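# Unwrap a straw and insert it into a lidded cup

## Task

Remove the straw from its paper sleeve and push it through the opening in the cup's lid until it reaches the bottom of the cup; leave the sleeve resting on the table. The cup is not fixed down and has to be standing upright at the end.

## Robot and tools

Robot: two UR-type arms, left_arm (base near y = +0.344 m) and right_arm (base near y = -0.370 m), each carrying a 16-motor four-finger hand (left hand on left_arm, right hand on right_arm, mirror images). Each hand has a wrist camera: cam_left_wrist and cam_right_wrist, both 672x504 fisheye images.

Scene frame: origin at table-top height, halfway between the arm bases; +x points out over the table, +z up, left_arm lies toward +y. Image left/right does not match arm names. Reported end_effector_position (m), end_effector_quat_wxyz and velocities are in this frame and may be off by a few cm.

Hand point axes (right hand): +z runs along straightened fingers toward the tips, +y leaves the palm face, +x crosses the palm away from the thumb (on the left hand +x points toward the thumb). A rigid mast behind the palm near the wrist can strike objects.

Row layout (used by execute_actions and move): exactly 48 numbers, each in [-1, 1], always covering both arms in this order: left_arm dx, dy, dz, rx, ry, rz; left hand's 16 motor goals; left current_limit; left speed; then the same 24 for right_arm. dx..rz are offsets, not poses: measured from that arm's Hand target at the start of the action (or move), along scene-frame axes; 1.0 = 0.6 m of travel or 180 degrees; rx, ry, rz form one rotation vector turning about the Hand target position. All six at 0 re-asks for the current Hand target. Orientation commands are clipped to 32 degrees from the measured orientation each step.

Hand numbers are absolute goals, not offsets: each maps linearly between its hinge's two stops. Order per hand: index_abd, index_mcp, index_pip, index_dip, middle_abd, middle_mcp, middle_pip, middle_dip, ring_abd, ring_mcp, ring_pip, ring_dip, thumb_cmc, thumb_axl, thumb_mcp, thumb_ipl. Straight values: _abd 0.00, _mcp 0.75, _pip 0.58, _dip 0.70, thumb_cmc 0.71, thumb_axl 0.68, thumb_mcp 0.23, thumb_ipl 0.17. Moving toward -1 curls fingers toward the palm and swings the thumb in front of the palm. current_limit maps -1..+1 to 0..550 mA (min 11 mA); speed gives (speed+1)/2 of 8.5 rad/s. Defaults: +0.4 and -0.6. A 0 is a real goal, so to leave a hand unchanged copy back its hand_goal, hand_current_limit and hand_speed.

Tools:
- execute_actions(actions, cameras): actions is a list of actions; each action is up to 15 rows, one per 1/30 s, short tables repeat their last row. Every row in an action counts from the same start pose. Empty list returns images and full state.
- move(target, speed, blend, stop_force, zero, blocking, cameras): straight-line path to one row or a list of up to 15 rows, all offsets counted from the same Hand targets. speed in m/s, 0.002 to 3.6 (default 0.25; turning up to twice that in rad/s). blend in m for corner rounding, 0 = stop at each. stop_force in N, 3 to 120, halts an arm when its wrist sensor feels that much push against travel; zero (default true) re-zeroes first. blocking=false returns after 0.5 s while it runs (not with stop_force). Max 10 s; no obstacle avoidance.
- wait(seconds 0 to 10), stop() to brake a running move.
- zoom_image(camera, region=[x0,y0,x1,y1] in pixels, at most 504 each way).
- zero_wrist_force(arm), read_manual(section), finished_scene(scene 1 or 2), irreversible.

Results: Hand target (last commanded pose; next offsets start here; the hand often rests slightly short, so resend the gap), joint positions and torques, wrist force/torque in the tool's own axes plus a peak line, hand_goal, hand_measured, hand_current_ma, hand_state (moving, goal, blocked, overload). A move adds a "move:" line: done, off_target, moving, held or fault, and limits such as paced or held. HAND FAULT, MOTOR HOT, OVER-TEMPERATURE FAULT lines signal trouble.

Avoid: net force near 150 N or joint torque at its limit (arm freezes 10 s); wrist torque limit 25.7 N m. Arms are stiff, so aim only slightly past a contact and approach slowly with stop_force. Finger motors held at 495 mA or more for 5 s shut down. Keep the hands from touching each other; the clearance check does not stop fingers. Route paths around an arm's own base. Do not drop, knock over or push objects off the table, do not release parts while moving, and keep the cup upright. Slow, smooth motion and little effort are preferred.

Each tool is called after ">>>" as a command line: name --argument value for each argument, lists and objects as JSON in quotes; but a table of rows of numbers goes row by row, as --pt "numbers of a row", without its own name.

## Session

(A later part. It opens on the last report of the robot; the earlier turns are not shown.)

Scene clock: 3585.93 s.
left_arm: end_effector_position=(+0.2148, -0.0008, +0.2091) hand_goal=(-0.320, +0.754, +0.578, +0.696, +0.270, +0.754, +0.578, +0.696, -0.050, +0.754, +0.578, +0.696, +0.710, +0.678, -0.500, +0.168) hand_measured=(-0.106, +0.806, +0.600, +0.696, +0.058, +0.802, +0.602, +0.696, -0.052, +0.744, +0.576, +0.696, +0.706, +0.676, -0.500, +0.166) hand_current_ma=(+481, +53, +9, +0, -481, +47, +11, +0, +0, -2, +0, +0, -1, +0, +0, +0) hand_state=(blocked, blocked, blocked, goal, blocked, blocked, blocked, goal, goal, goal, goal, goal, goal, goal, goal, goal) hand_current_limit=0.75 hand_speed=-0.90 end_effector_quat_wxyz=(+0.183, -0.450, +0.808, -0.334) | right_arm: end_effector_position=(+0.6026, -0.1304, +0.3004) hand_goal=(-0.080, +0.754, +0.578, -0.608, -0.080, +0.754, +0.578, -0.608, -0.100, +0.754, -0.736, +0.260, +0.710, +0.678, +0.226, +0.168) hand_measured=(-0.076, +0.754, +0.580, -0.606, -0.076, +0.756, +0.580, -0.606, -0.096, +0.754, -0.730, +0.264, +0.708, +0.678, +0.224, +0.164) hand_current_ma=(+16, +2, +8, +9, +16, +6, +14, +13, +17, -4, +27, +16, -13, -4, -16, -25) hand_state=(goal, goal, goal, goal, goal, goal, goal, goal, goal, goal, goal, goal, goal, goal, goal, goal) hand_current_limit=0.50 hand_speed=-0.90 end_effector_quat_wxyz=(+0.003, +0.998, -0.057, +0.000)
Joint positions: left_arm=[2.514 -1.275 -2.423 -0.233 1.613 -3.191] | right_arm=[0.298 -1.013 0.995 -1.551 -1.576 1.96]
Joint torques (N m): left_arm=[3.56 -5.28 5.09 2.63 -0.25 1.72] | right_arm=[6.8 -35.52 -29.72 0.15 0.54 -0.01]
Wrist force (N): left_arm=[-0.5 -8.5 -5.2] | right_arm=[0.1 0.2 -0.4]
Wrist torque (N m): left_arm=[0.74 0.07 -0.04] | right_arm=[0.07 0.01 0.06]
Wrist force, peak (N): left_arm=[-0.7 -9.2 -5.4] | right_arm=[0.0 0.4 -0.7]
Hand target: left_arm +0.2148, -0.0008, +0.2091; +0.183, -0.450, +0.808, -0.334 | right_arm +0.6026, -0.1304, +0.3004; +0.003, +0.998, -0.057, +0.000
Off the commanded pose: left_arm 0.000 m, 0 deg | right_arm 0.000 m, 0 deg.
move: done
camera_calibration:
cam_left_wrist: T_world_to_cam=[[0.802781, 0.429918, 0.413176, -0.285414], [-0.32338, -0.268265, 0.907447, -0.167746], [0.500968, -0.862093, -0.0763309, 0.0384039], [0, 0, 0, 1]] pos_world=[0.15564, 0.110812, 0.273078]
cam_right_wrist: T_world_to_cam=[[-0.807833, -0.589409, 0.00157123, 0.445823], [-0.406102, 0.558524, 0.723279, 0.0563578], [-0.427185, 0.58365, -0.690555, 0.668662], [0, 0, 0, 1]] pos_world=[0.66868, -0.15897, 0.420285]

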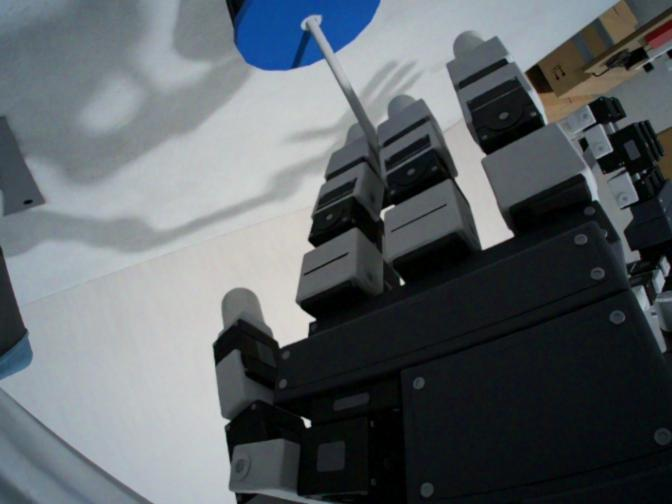

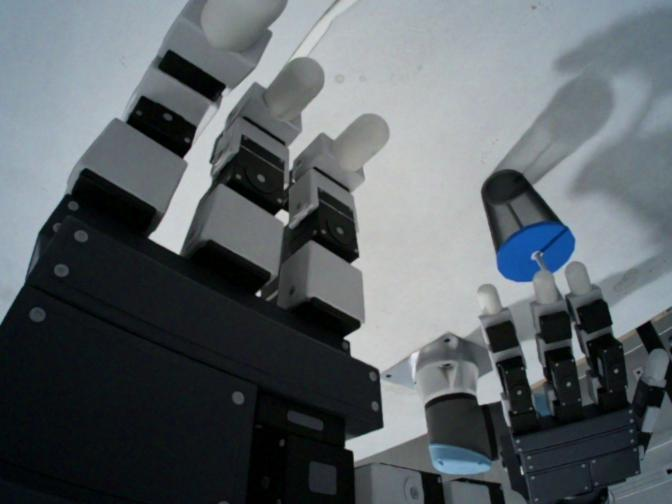

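>>> move --target '[0,0,0,0,0,0,-0.32,0.69,0.55,0.696,0.27,0.69,0.55,0.696,-0.05,0.753,0.577,0.696,0.71,0.678,-0.5,0.168,0.75,-0.9,0,0,0,0,0,0,-0.08,0.753,0.577,-0.609,-0.08,0.753,0.577,-0.609,-0.1,0.753,-0.737,0.26,0.71,0.678,0.225,0.168,0.5,-0.9]' --speed 0.02 --cameras '["cam_left_wrist", "cam_right_wrist"]'

>>> zoom_image --camera "cam_right_wrist" --region '[470, 160, 640, 330]'

Scene clock: 3609.13 s.
left_arm: end_effector_position=(+0.2148, -0.0008, +0.2091) hand_goal=(-0.320, +0.690, +0.550, +0.696, +0.270, +0.690, +0.550, +0.696, -0.050, +0.754, +0.578, +0.696, +0.710, +0.678, -0.500, +0.168) hand_measured=(-0.108, +0.716, +0.562, +0.696, +0.058, +0.714, +0.564, +0.696, -0.052, +0.744, +0.576, +0.696, +0.706, +0.676, -0.500, +0.166) hand_current_ma=(+481, +15, +4, +0, -481, +12, +5, +0, +0, -2, +0, +0, -1, +0, +0, +0) hand_state=(blocked, blocked, goal, goal, blocked, blocked, goal, goal, goal, goal, goal, goal, goal, goal, goal, goal) hand_current_limit=0.75 hand_speed=-0.90 end_effector_quat_wxyz=(+0.183, -0.450, +0.808, -0.334) | right_arm: end_effector_position=(+0.6026, -0.1304, +0.3004) hand_goal=(-0.080, +0.754, +0.578, -0.608, -0.080, +0.754, +0.578, -0.608, -0.100, +0.754, -0.736, +0.260, +0.710, +0.678, +0.226, +0.168) hand_measured=(-0.076, +0.754, +0.580, -0.606, -0.076, +0.756, +0.580, -0.606, -0.096, +0.754, -0.730, +0.264, +0.708, +0.678, +0.224, +0.164) hand_current_ma=(+16, +2, +8, +9, +16, +6, +14, +13, +17, -4, +27, +16, -13, -4, -16, -25) hand_state=(goal, goal, goal, goal, goal, goal, goal, goal, goal, goal, goal, goal, goal, goal, goal, goal) hand_current_limit=0.50 hand_speed=-0.90 end_effector_quat_wxyz=(+0.003, +0.998, -0.057, +0.000)
Joint positions: left_arm=[2.514 -1.275 -2.423 -0.233 1.613 -3.191] | right_arm=[0.298 -1.013 0.995 -1.551 -1.576 1.96]
Joint torques (N m): left_arm=[-6.32 0.07 13.22 1.4 1.1 -0.54] | right_arm=[6.22 -35.13 -29.44 0.4 0.38 0.03]
Wrist force (N): left_arm=[-0.6 -3.0 -1.6] | right_arm=[0.2 0.3 -0.4]
Wrist torque (N m): left_arm=[0.22 0.08 -0.08] | right_arm=[0.09 -0.01 0.07]
Wrist force, peak (N): left_arm=[-0.4 -9.2 -5.7] | right_arm=[0.2 0.5 -0.6]
Hand target: left_arm +0.2148, -0.0008, +0.2091; +0.183, -0.450, +0.808, -0.334 | right_arm +0.6026, -0.1304, +0.3004; +0.003, +0.998, -0.057, +0.000
Off the commanded pose: left_arm 0.000 m, 0 deg | right_arm 0.000 m, 0 deg.
move: done
camera_calibration:
cam_left_wrist: T_world_to_cam=[[0.802767, 0.429906, 0.413214, -0.28538], [-0.323414, -0.268283, 0.907429, -0.167643], [0.500968, -0.862093, -0.0763304, 0.0383961], [0, 0, 0, 1]] pos_world=[0.15564, 0.110812, 0.272978]
cam_right_wrist: T_world_to_cam=[[-0.807833, -0.589409, 0.00157123, 0.445823], [-0.406102, 0.558524, 0.723279, 0.0563578], [-0.427185, 0.58365, -0.690555, 0.668662], [0, 0, 0, 1]] pos_world=[0.66868, -0.15897, 0.420285]

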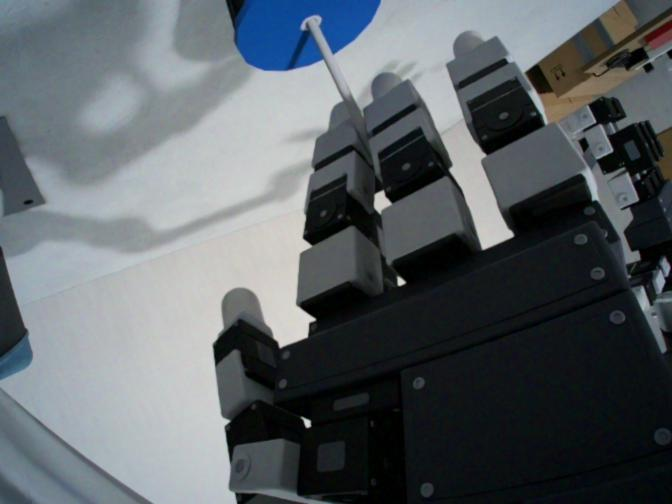

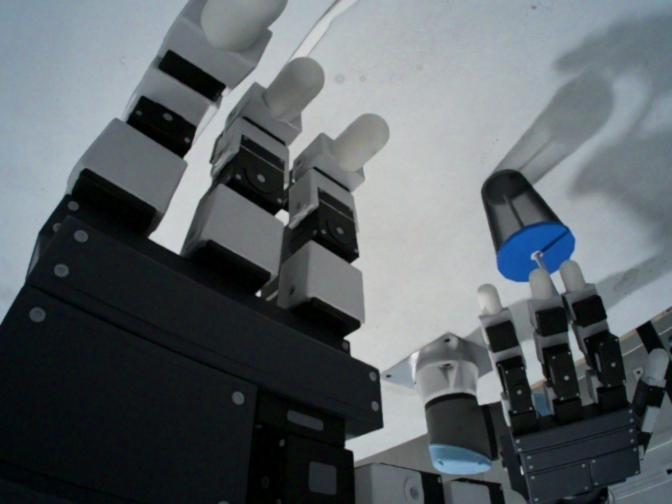

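Scaled by 2.965 from the camera's 672x504 image, which has a finer 960x720 frame.

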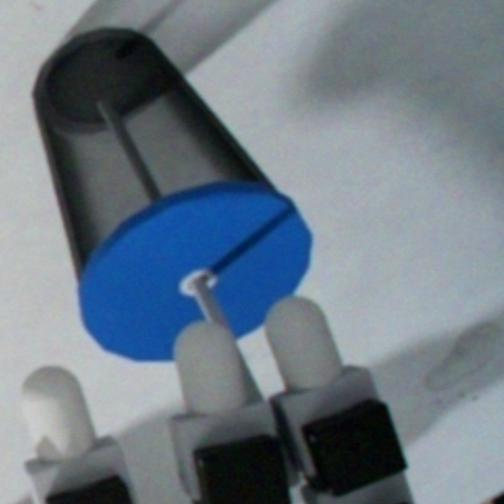

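>>> move --target '[0,0,-0.0133,0,0,0,-0.32,0.69,0.55,0.696,0.27,0.69,0.55,0.696,-0.05,0.753,0.577,0.696,0.71,0.678,-0.5,0.168,0.75,-0.9,0,0,0,0,0,0,-0.08,0.753,0.577,-0.609,-0.08,0.753,0.577,-0.609,-0.1,0.753,-0.737,0.26,0.71,0.678,0.225,0.168,0.5,-0.9]' --speed 0.008 --stop_force 5 --cameras '["cam_left_wrist", "cam_right_wrist"]'

>>> zoom_image --camera "cam_right_wrist" --region '[470, 160, 640, 330]'

Scene clock: 3619.20 s.
left_arm: end_effector_position=(+0.2148, -0.0008, +0.2012) hand_goal=(-0.320, +0.690, +0.550, +0.696, +0.270, +0.690, +0.550, +0.696, -0.050, +0.754, +0.578, +0.696, +0.710, +0.678, -0.500, +0.168) hand_measured=(-0.108, +0.716, +0.562, +0.696, +0.058, +0.714, +0.564, +0.696, -0.052, +0.744, +0.576, +0.696, +0.706, +0.676, -0.500, +0.166) hand_current_ma=(+481, +15, +3, +0, -481, +12, +5, +0, +0, -2, +0, +0, -1, +0, +0, +0) hand_state=(blocked, blocked, goal, goal, blocked, blocked, goal, goal, goal, goal, goal, goal, goal, goal, goal, goal) hand_current_limit=0.75 hand_speed=-0.90 end_effector_quat_wxyz=(+0.183, -0.450, +0.808, -0.334) | right_arm: end_effector_position=(+0.6026, -0.1304, +0.3004) hand_goal=(-0.080, +0.754, +0.578, -0.608, -0.080, +0.754, +0.578, -0.608, -0.100, +0.754, -0.736, +0.260, +0.710, +0.678, +0.226, +0.168) hand_measured=(-0.076, +0.754, +0.580, -0.606, -0.076, +0.756, +0.580, -0.606, -0.096, +0.754, -0.730, +0.264, +0.708, +0.678, +0.224, +0.164) hand_current_ma=(+16, +2, +8, +9, +16, +6, +14, +13, +17, -4, +27, +16, -13, -4, -16, -25) hand_state=(goal, goal, goal, goal, goal, goal, goal, goal, goal, goal, goal, goal, goal, goal, goal, goal) hand_current_limit=0.50 hand_speed=-0.90 end_effector_quat_wxyz=(+0.003, +0.998, -0.057, +0.000)
Joint positions: left_arm=[2.514 -1.291 -2.438 -0.203 1.613 -3.191] | right_arm=[0.298 -1.013 0.995 -1.551 -1.576 1.96]
Joint torques (N m): left_arm=[-4.92 -2.17 7.66 4.46 0.55 -2.04] | right_arm=[7.13 -35.67 -30.33 0.28 0.47 0.46]
Wrist force (N): left_arm=[-0.9 -3.0 -1.4] | right_arm=[0.0 0.2 -0.6]
Wrist torque (N m): left_arm=[0.22 0.12 -0.10] | right_arm=[0.09 0.02 0.05]
Wrist force, peak (N): left_arm=[-0.7 -3.6 -1.8] | right_arm=[0.1 -0.1 -0.8]
Hand target: left_arm +0.2148, -0.0008, +0.2012; +0.183, -0.450, +0.808, -0.334 | right_arm +0.6026, -0.1304, +0.3004; +0.003, +0.998, -0.057, +0.000
Off the commanded pose: left_arm 0.000 m, 0 deg | right_arm 0.000 m, 0 deg.
move: done
camera_calibration:
cam_left_wrist: T_world_to_cam=[[0.802781, 0.429918, 0.413176, -0.282109], [-0.32338, -0.268265, 0.907447, -0.160487], [0.500968, -0.862093, -0.0763309, 0.0377932], [0, 0, 0, 1]] pos_world=[0.15564, 0.110812, 0.265078]
cam_right_wrist: T_world_to_cam=[[-0.807833, -0.589409, 0.00157123, 0.445823], [-0.406102, 0.558524, 0.723279, 0.0563578], [-0.427185, 0.58365, -0.690555, 0.668662], [0, 0, 0, 1]] pos_world=[0.66868, -0.15897, 0.420285]

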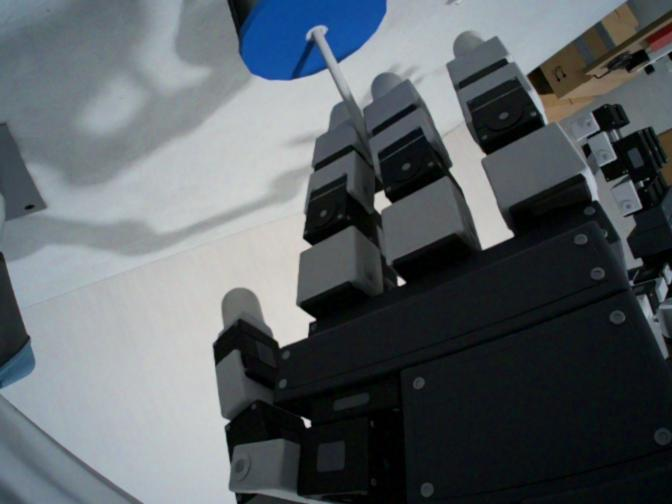

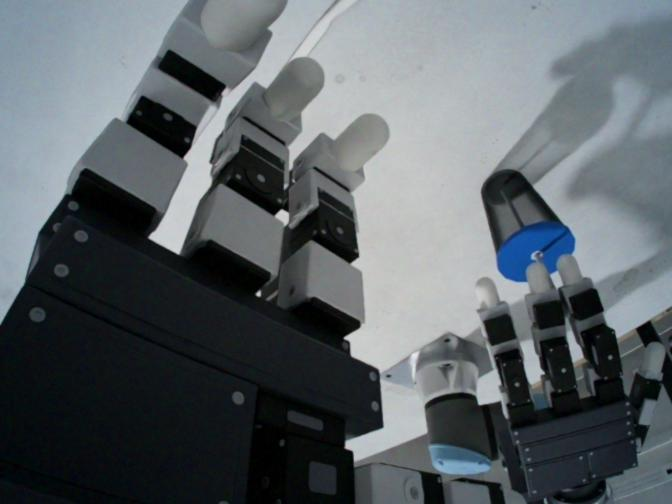

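Scaled by 2.965 from the camera's 672x504 image, which has a finer 960x720 frame.

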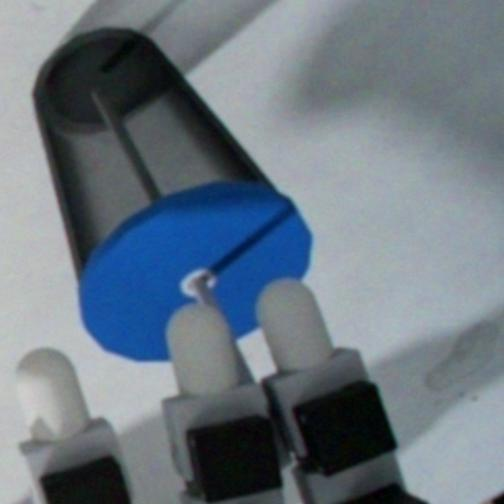

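>>> move --target '[0,0,-0.0167,0,0,0,-0.32,0.69,0.55,0.696,0.27,0.69,0.55,0.696,-0.05,0.753,0.577,0.696,0.71,0.678,-0.5,0.168,0.75,-0.9,0,0,0,0,0,0,-0.08,0.753,0.577,-0.609,-0.08,0.753,0.577,-0.609,-0.1,0.753,-0.737,0.26,0.71,0.678,0.225,0.168,0.5,-0.9]' --speed 0.006 --stop_force 4 --cameras '["cam_left_wrist", "cam_right_wrist"]'

>>> zoom_image --camera "cam_right_wrist" --region '[470, 160, 570, 260]'

Scene clock: 3631.37 s.
left_arm: end_effector_position=(+0.2148, -0.0008, +0.1969) hand_goal=(-0.320, +0.690, +0.550, +0.696, +0.270, +0.690, +0.550, +0.696, -0.050, +0.754, +0.578, +0.696, +0.710, +0.678, -0.500, +0.168) hand_measured=(-0.108, +0.716, +0.562, +0.694, +0.058, +0.714, +0.564, +0.694, -0.052, +0.744, +0.576, +0.696, +0.706, +0.676, -0.500, +0.166) hand_current_ma=(+481, +16, +3, +0, -481, +13, +5, +0, +0, -2, +0, +0, -1, +0, +0, +0) hand_state=(blocked, blocked, goal, goal, blocked, blocked, goal, goal, goal, goal, goal, goal, goal, goal, goal, goal) hand_current_limit=0.75 hand_speed=-0.90 end_effector_quat_wxyz=(+0.183, -0.450, +0.808, -0.334) | right_arm: end_effector_position=(+0.6026, -0.1304, +0.3004) hand_goal=(-0.080, +0.754, +0.578, -0.608, -0.080, +0.754, +0.578, -0.608, -0.100, +0.754, -0.736, +0.260, +0.710, +0.678, +0.226, +0.168) hand_measured=(-0.076, +0.754, +0.580, -0.606, -0.076, +0.756, +0.580, -0.606, -0.096, +0.754, -0.730, +0.264, +0.708, +0.678, +0.224, +0.164) hand_current_ma=(+16, +2, +8, +9, +16, +6, +14, +13, +17, -4, +27, +16, -13, -4, -16, -25) hand_state=(goal, goal, goal, goal, goal, goal, goal, goal, goal, goal, goal, goal, goal, goal, goal, goal) hand_current_limit=0.50 hand_speed=-0.90 end_effector_quat_wxyz=(+0.003, +0.998, -0.057, +0.000)
Joint positions: left_arm=[2.514 -1.3 -2.445 -0.187 1.613 -3.191] | right_arm=[0.298 -1.013 0.995 -1.551 -1.576 1.96]
Joint torques (N m): left_arm=[-3.37 16.71 24.61 -0.03 0.33 -2.15] | right_arm=[6.29 -35.54 -29.8 0.2 0.61 0.75]
Wrist force (N): left_arm=[-0.5 -4.3 -3.9] | right_arm=[-0.2 0.1 -0.3]
Wrist torque (N m): left_arm=[0.41 0.09 -0.07] | right_arm=[0.05 0.05 0.03]
Wrist force, peak (N): left_arm=[-0.2 -6.7 -6.8] | right_arm=[0.0 0.1 -0.8]
Hand target: left_arm +0.2148, -0.0008, +0.1969; +0.183, -0.450, +0.808, -0.334 (not the last commanded pose) | right_arm +0.6026, -0.1304, +0.3004; +0.003, +0.998, -0.057, +0.000
Off the commanded pose: left_arm 0.006 m, 0 deg | right_arm 0.000 m, 0 deg.
move: contact (left_arm)
camera_calibration:
cam_left_wrist: T_world_to_cam=[[0.802781, 0.429918, 0.413176, -0.280332], [-0.32338, -0.268265, 0.907447, -0.156585], [0.500968, -0.862093, -0.0763309, 0.037465], [0, 0, 0, 1]] pos_world=[0.15564, 0.110812, 0.260778]
cam_right_wrist: T_world_to_cam=[[-0.807833, -0.589409, 0.00157123, 0.445823], [-0.406102, 0.558524, 0.723279, 0.0563578], [-0.427185, 0.58365, -0.690555, 0.668662], [0, 0, 0, 1]] pos_world=[0.66868, -0.15897, 0.420285]

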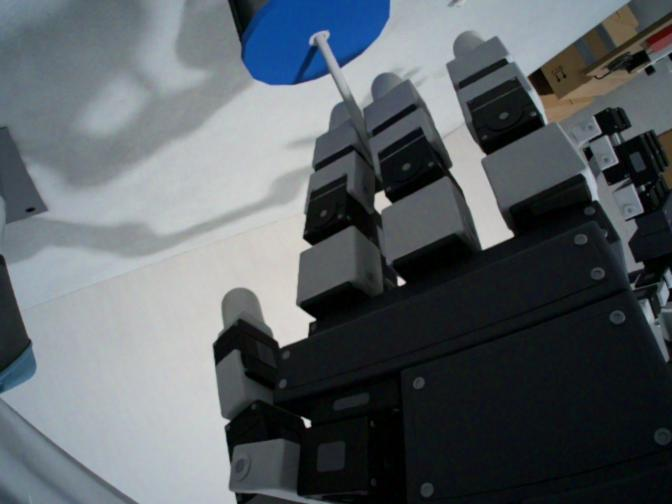

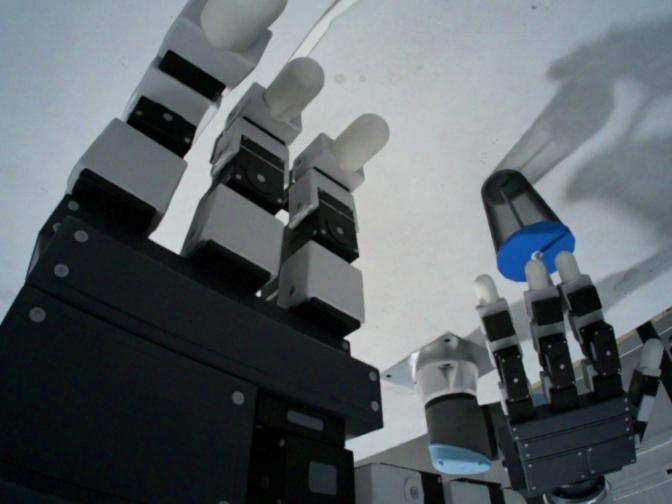

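Scaled by 5.040 from the camera's 672x504 image, which has a finer 960x720 frame.

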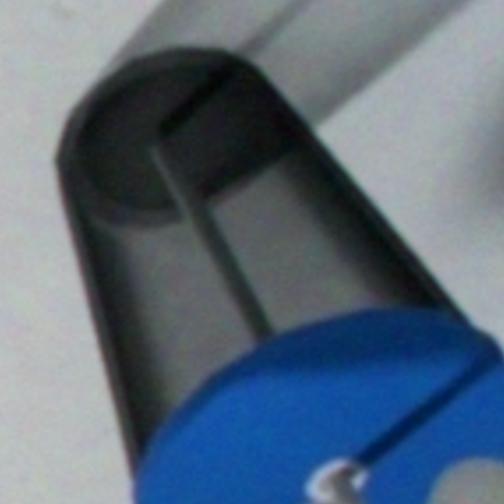

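>>> move --target '[0,0,0,0,0,0,0.1,0.715,0.563,0.696,-0.12,0.715,0.563,0.696,-0.1,0.753,0.577,0.696,0.71,0.678,-0.5,0.168,0.5,-0.9,0,0,0,0,0,0,-0.08,0.753,0.577,-0.609,-0.08,0.753,0.577,-0.609,-0.1,0.753,-0.737,0.26,0.71,0.678,0.225,0.168,0.5,-0.9]' --speed 0.02 --cameras '["cam_left_wrist", "cam_right_wrist"]'

>>> zoom_image --camera "cam_left_wrist" --region '[220, 0, 470, 190]'

>>> zoom_image --camera "cam_right_wrist" --region '[470, 160, 570, 260]'

Scene clock: 3649.90 s.
left_arm: end_effector_position=(+0.2148, -0.0008, +0.1969) hand_goal=(+0.100, +0.716, +0.564, +0.696, -0.120, +0.716, +0.564, +0.696, -0.100, +0.754, +0.578, +0.696, +0.710, +0.678, -0.500, +0.168) hand_measured=(+0.096, +0.710, +0.564, +0.694, -0.116, +0.712, +0.564, +0.694, -0.096, +0.744, +0.576, +0.696, +0.706, +0.676, -0.500, +0.166) hand_current_ma=(+0, -1, +0, +0, +0, -1, +0, +0, +0, -2, +0, +0, -1, +0, +0, +0) hand_state=(goal, goal, goal, goal, goal, goal, goal, goal, goal, goal, goal, goal, goal, goal, goal, goal) hand_current_limit=0.50 hand_speed=-0.90 end_effector_quat_wxyz=(+0.183, -0.450, +0.808, -0.334) | right_arm: end_effector_position=(+0.6026, -0.1304, +0.3004) hand_goal=(-0.080, +0.754, +0.578, -0.608, -0.080, +0.754, +0.578, -0.608, -0.100, +0.754, -0.736, +0.260, +0.710, +0.678, +0.226, +0.168) hand_measured=(-0.076, +0.754, +0.580, -0.606, -0.076, +0.756, +0.580, -0.606, -0.096, +0.754, -0.730, +0.264, +0.708, +0.678, +0.224, +0.164) hand_current_ma=(+16, +2, +8, +9, +16, +6, +14, +13, +17, -4, +27, +16, -13, -4, -16, -25) hand_state=(goal, goal, goal, goal, goal, goal, goal, goal, goal, goal, goal, goal, goal, goal, goal, goal) hand_current_limit=0.50 hand_speed=-0.90 end_effector_quat_wxyz=(+0.003, +0.998, -0.057, +0.000)
Joint positions: left_arm=[2.514 -1.3 -2.445 -0.187 1.613 -3.191] | right_arm=[0.298 -1.013 0.995 -1.551 -1.576 1.96]
Joint torques (N m): left_arm=[-3.26 16.87 25.43 2.79 0.34 -2.01] | right_arm=[6.08 -35.65 -29.54 0.34 0.32 1]
Wrist force (N): left_arm=[-0.7 0.0 1.0] | right_arm=[0.0 0.0 -0.5]
Wrist torque (N m): left_arm=[-0.10 0.11 -0.11] | right_arm=[0.06 0.03 0.04]
Wrist force, peak (N): left_arm=[-0.3 -4.5 -4.3] | right_arm=[0.0 0.0 -0.8]
Hand target: left_arm +0.2148, -0.0008, +0.1969; +0.183, -0.450, +0.808, -0.334 | right_arm +0.6026, -0.1304, +0.3004; +0.003, +0.998, -0.057, +0.000
Off the commanded pose: left_arm 0.000 m, 0 deg | right_arm 0.000 m, 0 deg.
move: done
camera_calibration:
cam_left_wrist: T_world_to_cam=[[0.802767, 0.429906, 0.413214, -0.280339], [-0.323414, -0.268283, 0.907429, -0.156573], [0.500968, -0.862093, -0.0763304, 0.0374649], [0, 0, 0, 1]] pos_world=[0.15564, 0.110812, 0.260778]
cam_right_wrist: T_world_to_cam=[[-0.807833, -0.589409, 0.00157123, 0.445823], [-0.406102, 0.558524, 0.723279, 0.0563578], [-0.427185, 0.58365, -0.690555, 0.668662], [0, 0, 0, 1]] pos_world=[0.66868, -0.15897, 0.420285]

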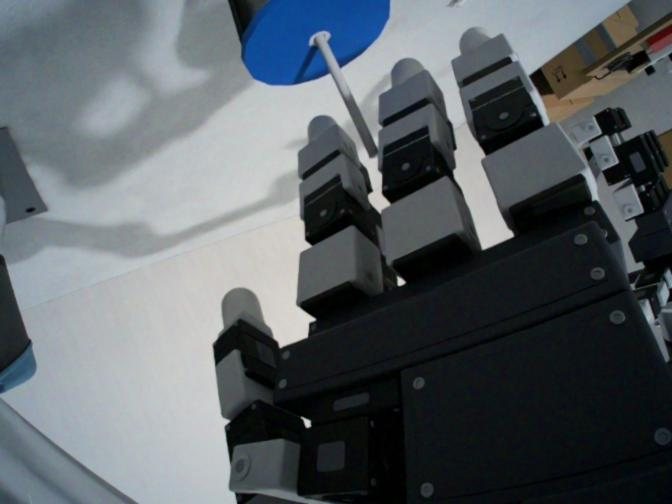

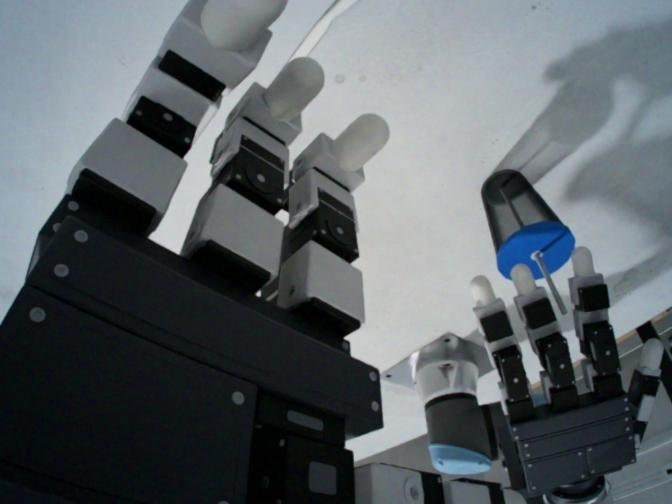

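Scaled by 2.016 from the camera's 672x504 image, which has a finer 960x720 frame.

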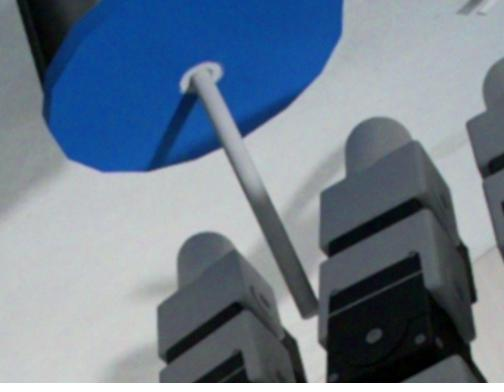

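Scaled by 5.040 from the camera's 672x504 image, which has a finer 960x720 frame.

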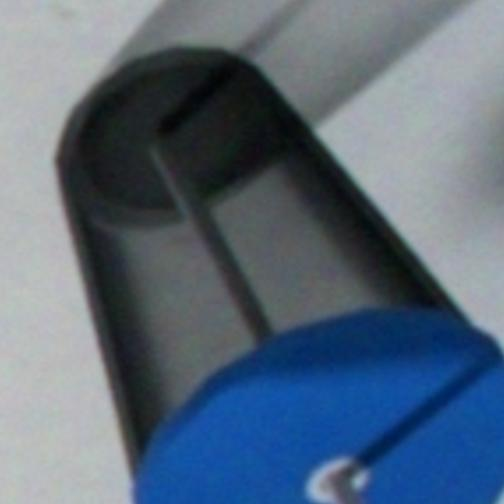

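>>> move --target '[0,0,0.2,0,0,0,0.1,0.715,0.563,0.696,-0.12,0.715,0.563,0.696,-0.1,0.753,0.577,0.696,0.71,0.678,-0.5,0.168,0.5,-0.9,0,0,0,0,0,0,-0.08,0.753,0.577,-0.609,-0.08,0.753,0.577,-0.609,-0.1,0.753,-0.737,0.26,0.71,0.678,0.225,0.168,0.5,-0.9]' --speed 0.08 --cameras '["cam_left_wrist", "cam_right_wrist"]'

>>> zoom_image --camera "cam_right_wrist" --region '[470, 150, 610, 330]'

Scene clock: 3658.27 s.
left_arm: end_effector_position=(+0.2148, -0.0008, +0.3168) hand_goal=(+0.100, +0.716, +0.564, +0.696, -0.120, +0.716, +0.564, +0.696, -0.100, +0.754, +0.578, +0.696, +0.710, +0.678, -0.500, +0.168) hand_measured=(+0.096, +0.710, +0.564, +0.694, -0.116, +0.710, +0.564, +0.694, -0.096, +0.744, +0.576, +0.696, +0.706, +0.676, -0.500, +0.166) hand_current_ma=(+0, -1, +0, +0, +0, -1, +0, +0, +0, -2, +0, +0, -1, +0, +0, +0) hand_state=(goal, goal, goal, goal, goal, goal, goal, goal, goal, goal, goal, goal, goal, goal, goal, goal) hand_current_limit=0.50 hand_speed=-0.90 end_effector_quat_wxyz=(+0.183, -0.450, +0.808, -0.334) | right_arm: end_effector_position=(+0.6026, -0.1304, +0.3004) hand_goal=(-0.080, +0.754, +0.578, -0.608, -0.080, +0.754, +0.578, -0.608, -0.100, +0.754, -0.736, +0.260, +0.710, +0.678, +0.226, +0.168) hand_measured=(-0.076, +0.754, +0.580, -0.606, -0.076, +0.756, +0.580, -0.606, -0.096, +0.754, -0.730, +0.264, +0.708, +0.678, +0.224, +0.164) hand_current_ma=(+16, +2, +8, +9, +16, +6, +14, +13, +17, -4, +27, +16, -13, -4, -16, -25) hand_state=(goal, goal, goal, goal, goal, goal, goal, goal, goal, goal, goal, goal, goal, goal, goal, goal) hand_current_limit=0.50 hand_speed=-0.90 end_effector_quat_wxyz=(+0.003, +0.998, -0.057, +0.000)
Joint positions: left_arm=[2.514 -1.147 -2.201 -0.583 1.613 -3.191] | right_arm=[0.298 -1.013 0.995 -1.551 -1.576 1.96]
Joint torques (N m): left_arm=[9.53 16.37 31.27 1.62 -1.25 2.2] | right_arm=[6.26 -36.36 -29.6 0.4 0.51 1.03]
Wrist force (N): left_arm=[-0.7 0.0 0.9] | right_arm=[0.0 0.3 -0.6]
Wrist torque (N m): left_arm=[-0.09 0.10 -0.11] | right_arm=[0.11 0.02 0.06]
Wrist force, peak (N): left_arm=[-0.9 0.3 1.1] | right_arm=[0.2 0.2 -0.7]
Hand target: left_arm +0.2148, -0.0008, +0.3169; +0.183, -0.450, +0.808, -0.334 | right_arm +0.6026, -0.1304, +0.3004; +0.003, +0.998, -0.057, +0.000
Off the commanded pose: left_arm 0.000 m, 0 deg | right_arm 0.000 m, 0 deg.
move: done
camera_calibration:
cam_left_wrist: T_world_to_cam=[[0.802734, 0.429932, 0.413251, -0.329895], [-0.32349, -0.26822, 0.907421, -0.265365], [0.500972, -0.8621, -0.0762306, 0.046579], [0, 0, 0, 1]] pos_world=[0.15564, 0.110812, 0.380678]
cam_right_wrist: T_world_to_cam=[[-0.807833, -0.589409, 0.00157123, 0.445823], [-0.406102, 0.558524, 0.723279, 0.0563578], [-0.427185, 0.58365, -0.690555, 0.668662], [0, 0, 0, 1]] pos_world=[0.66868, -0.15897, 0.420285]

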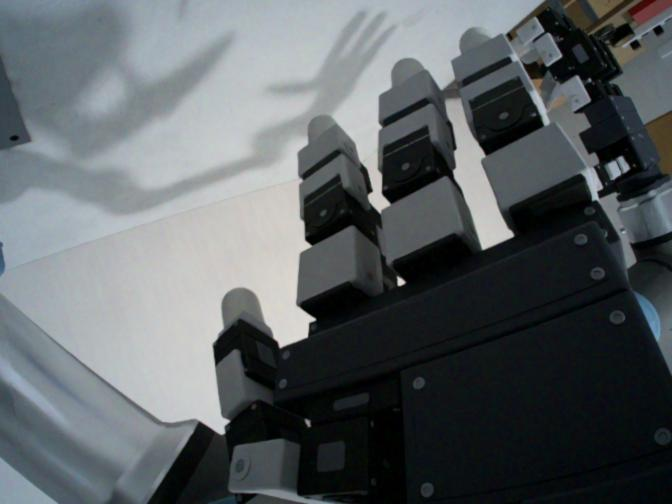

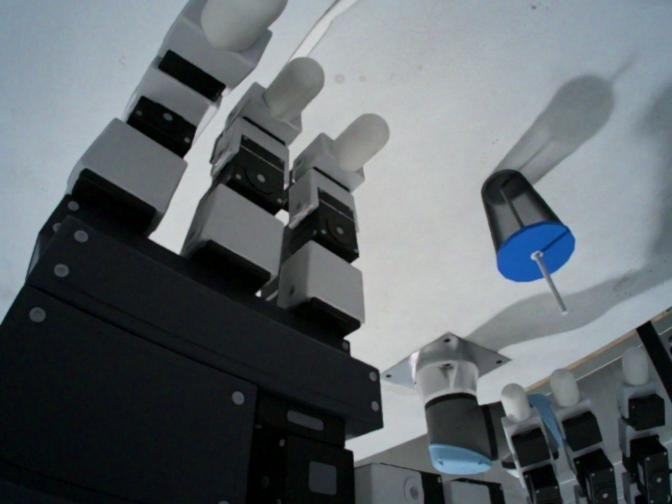

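Scaled by 2.800 from the camera's 672x504 image, which has a finer 960x720 frame.

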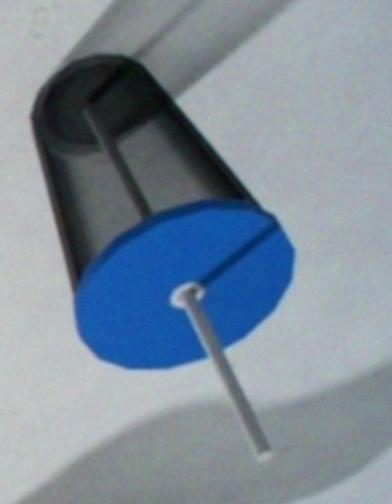

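>>> finished_scene --scene 1

The scene is finished: the task was done.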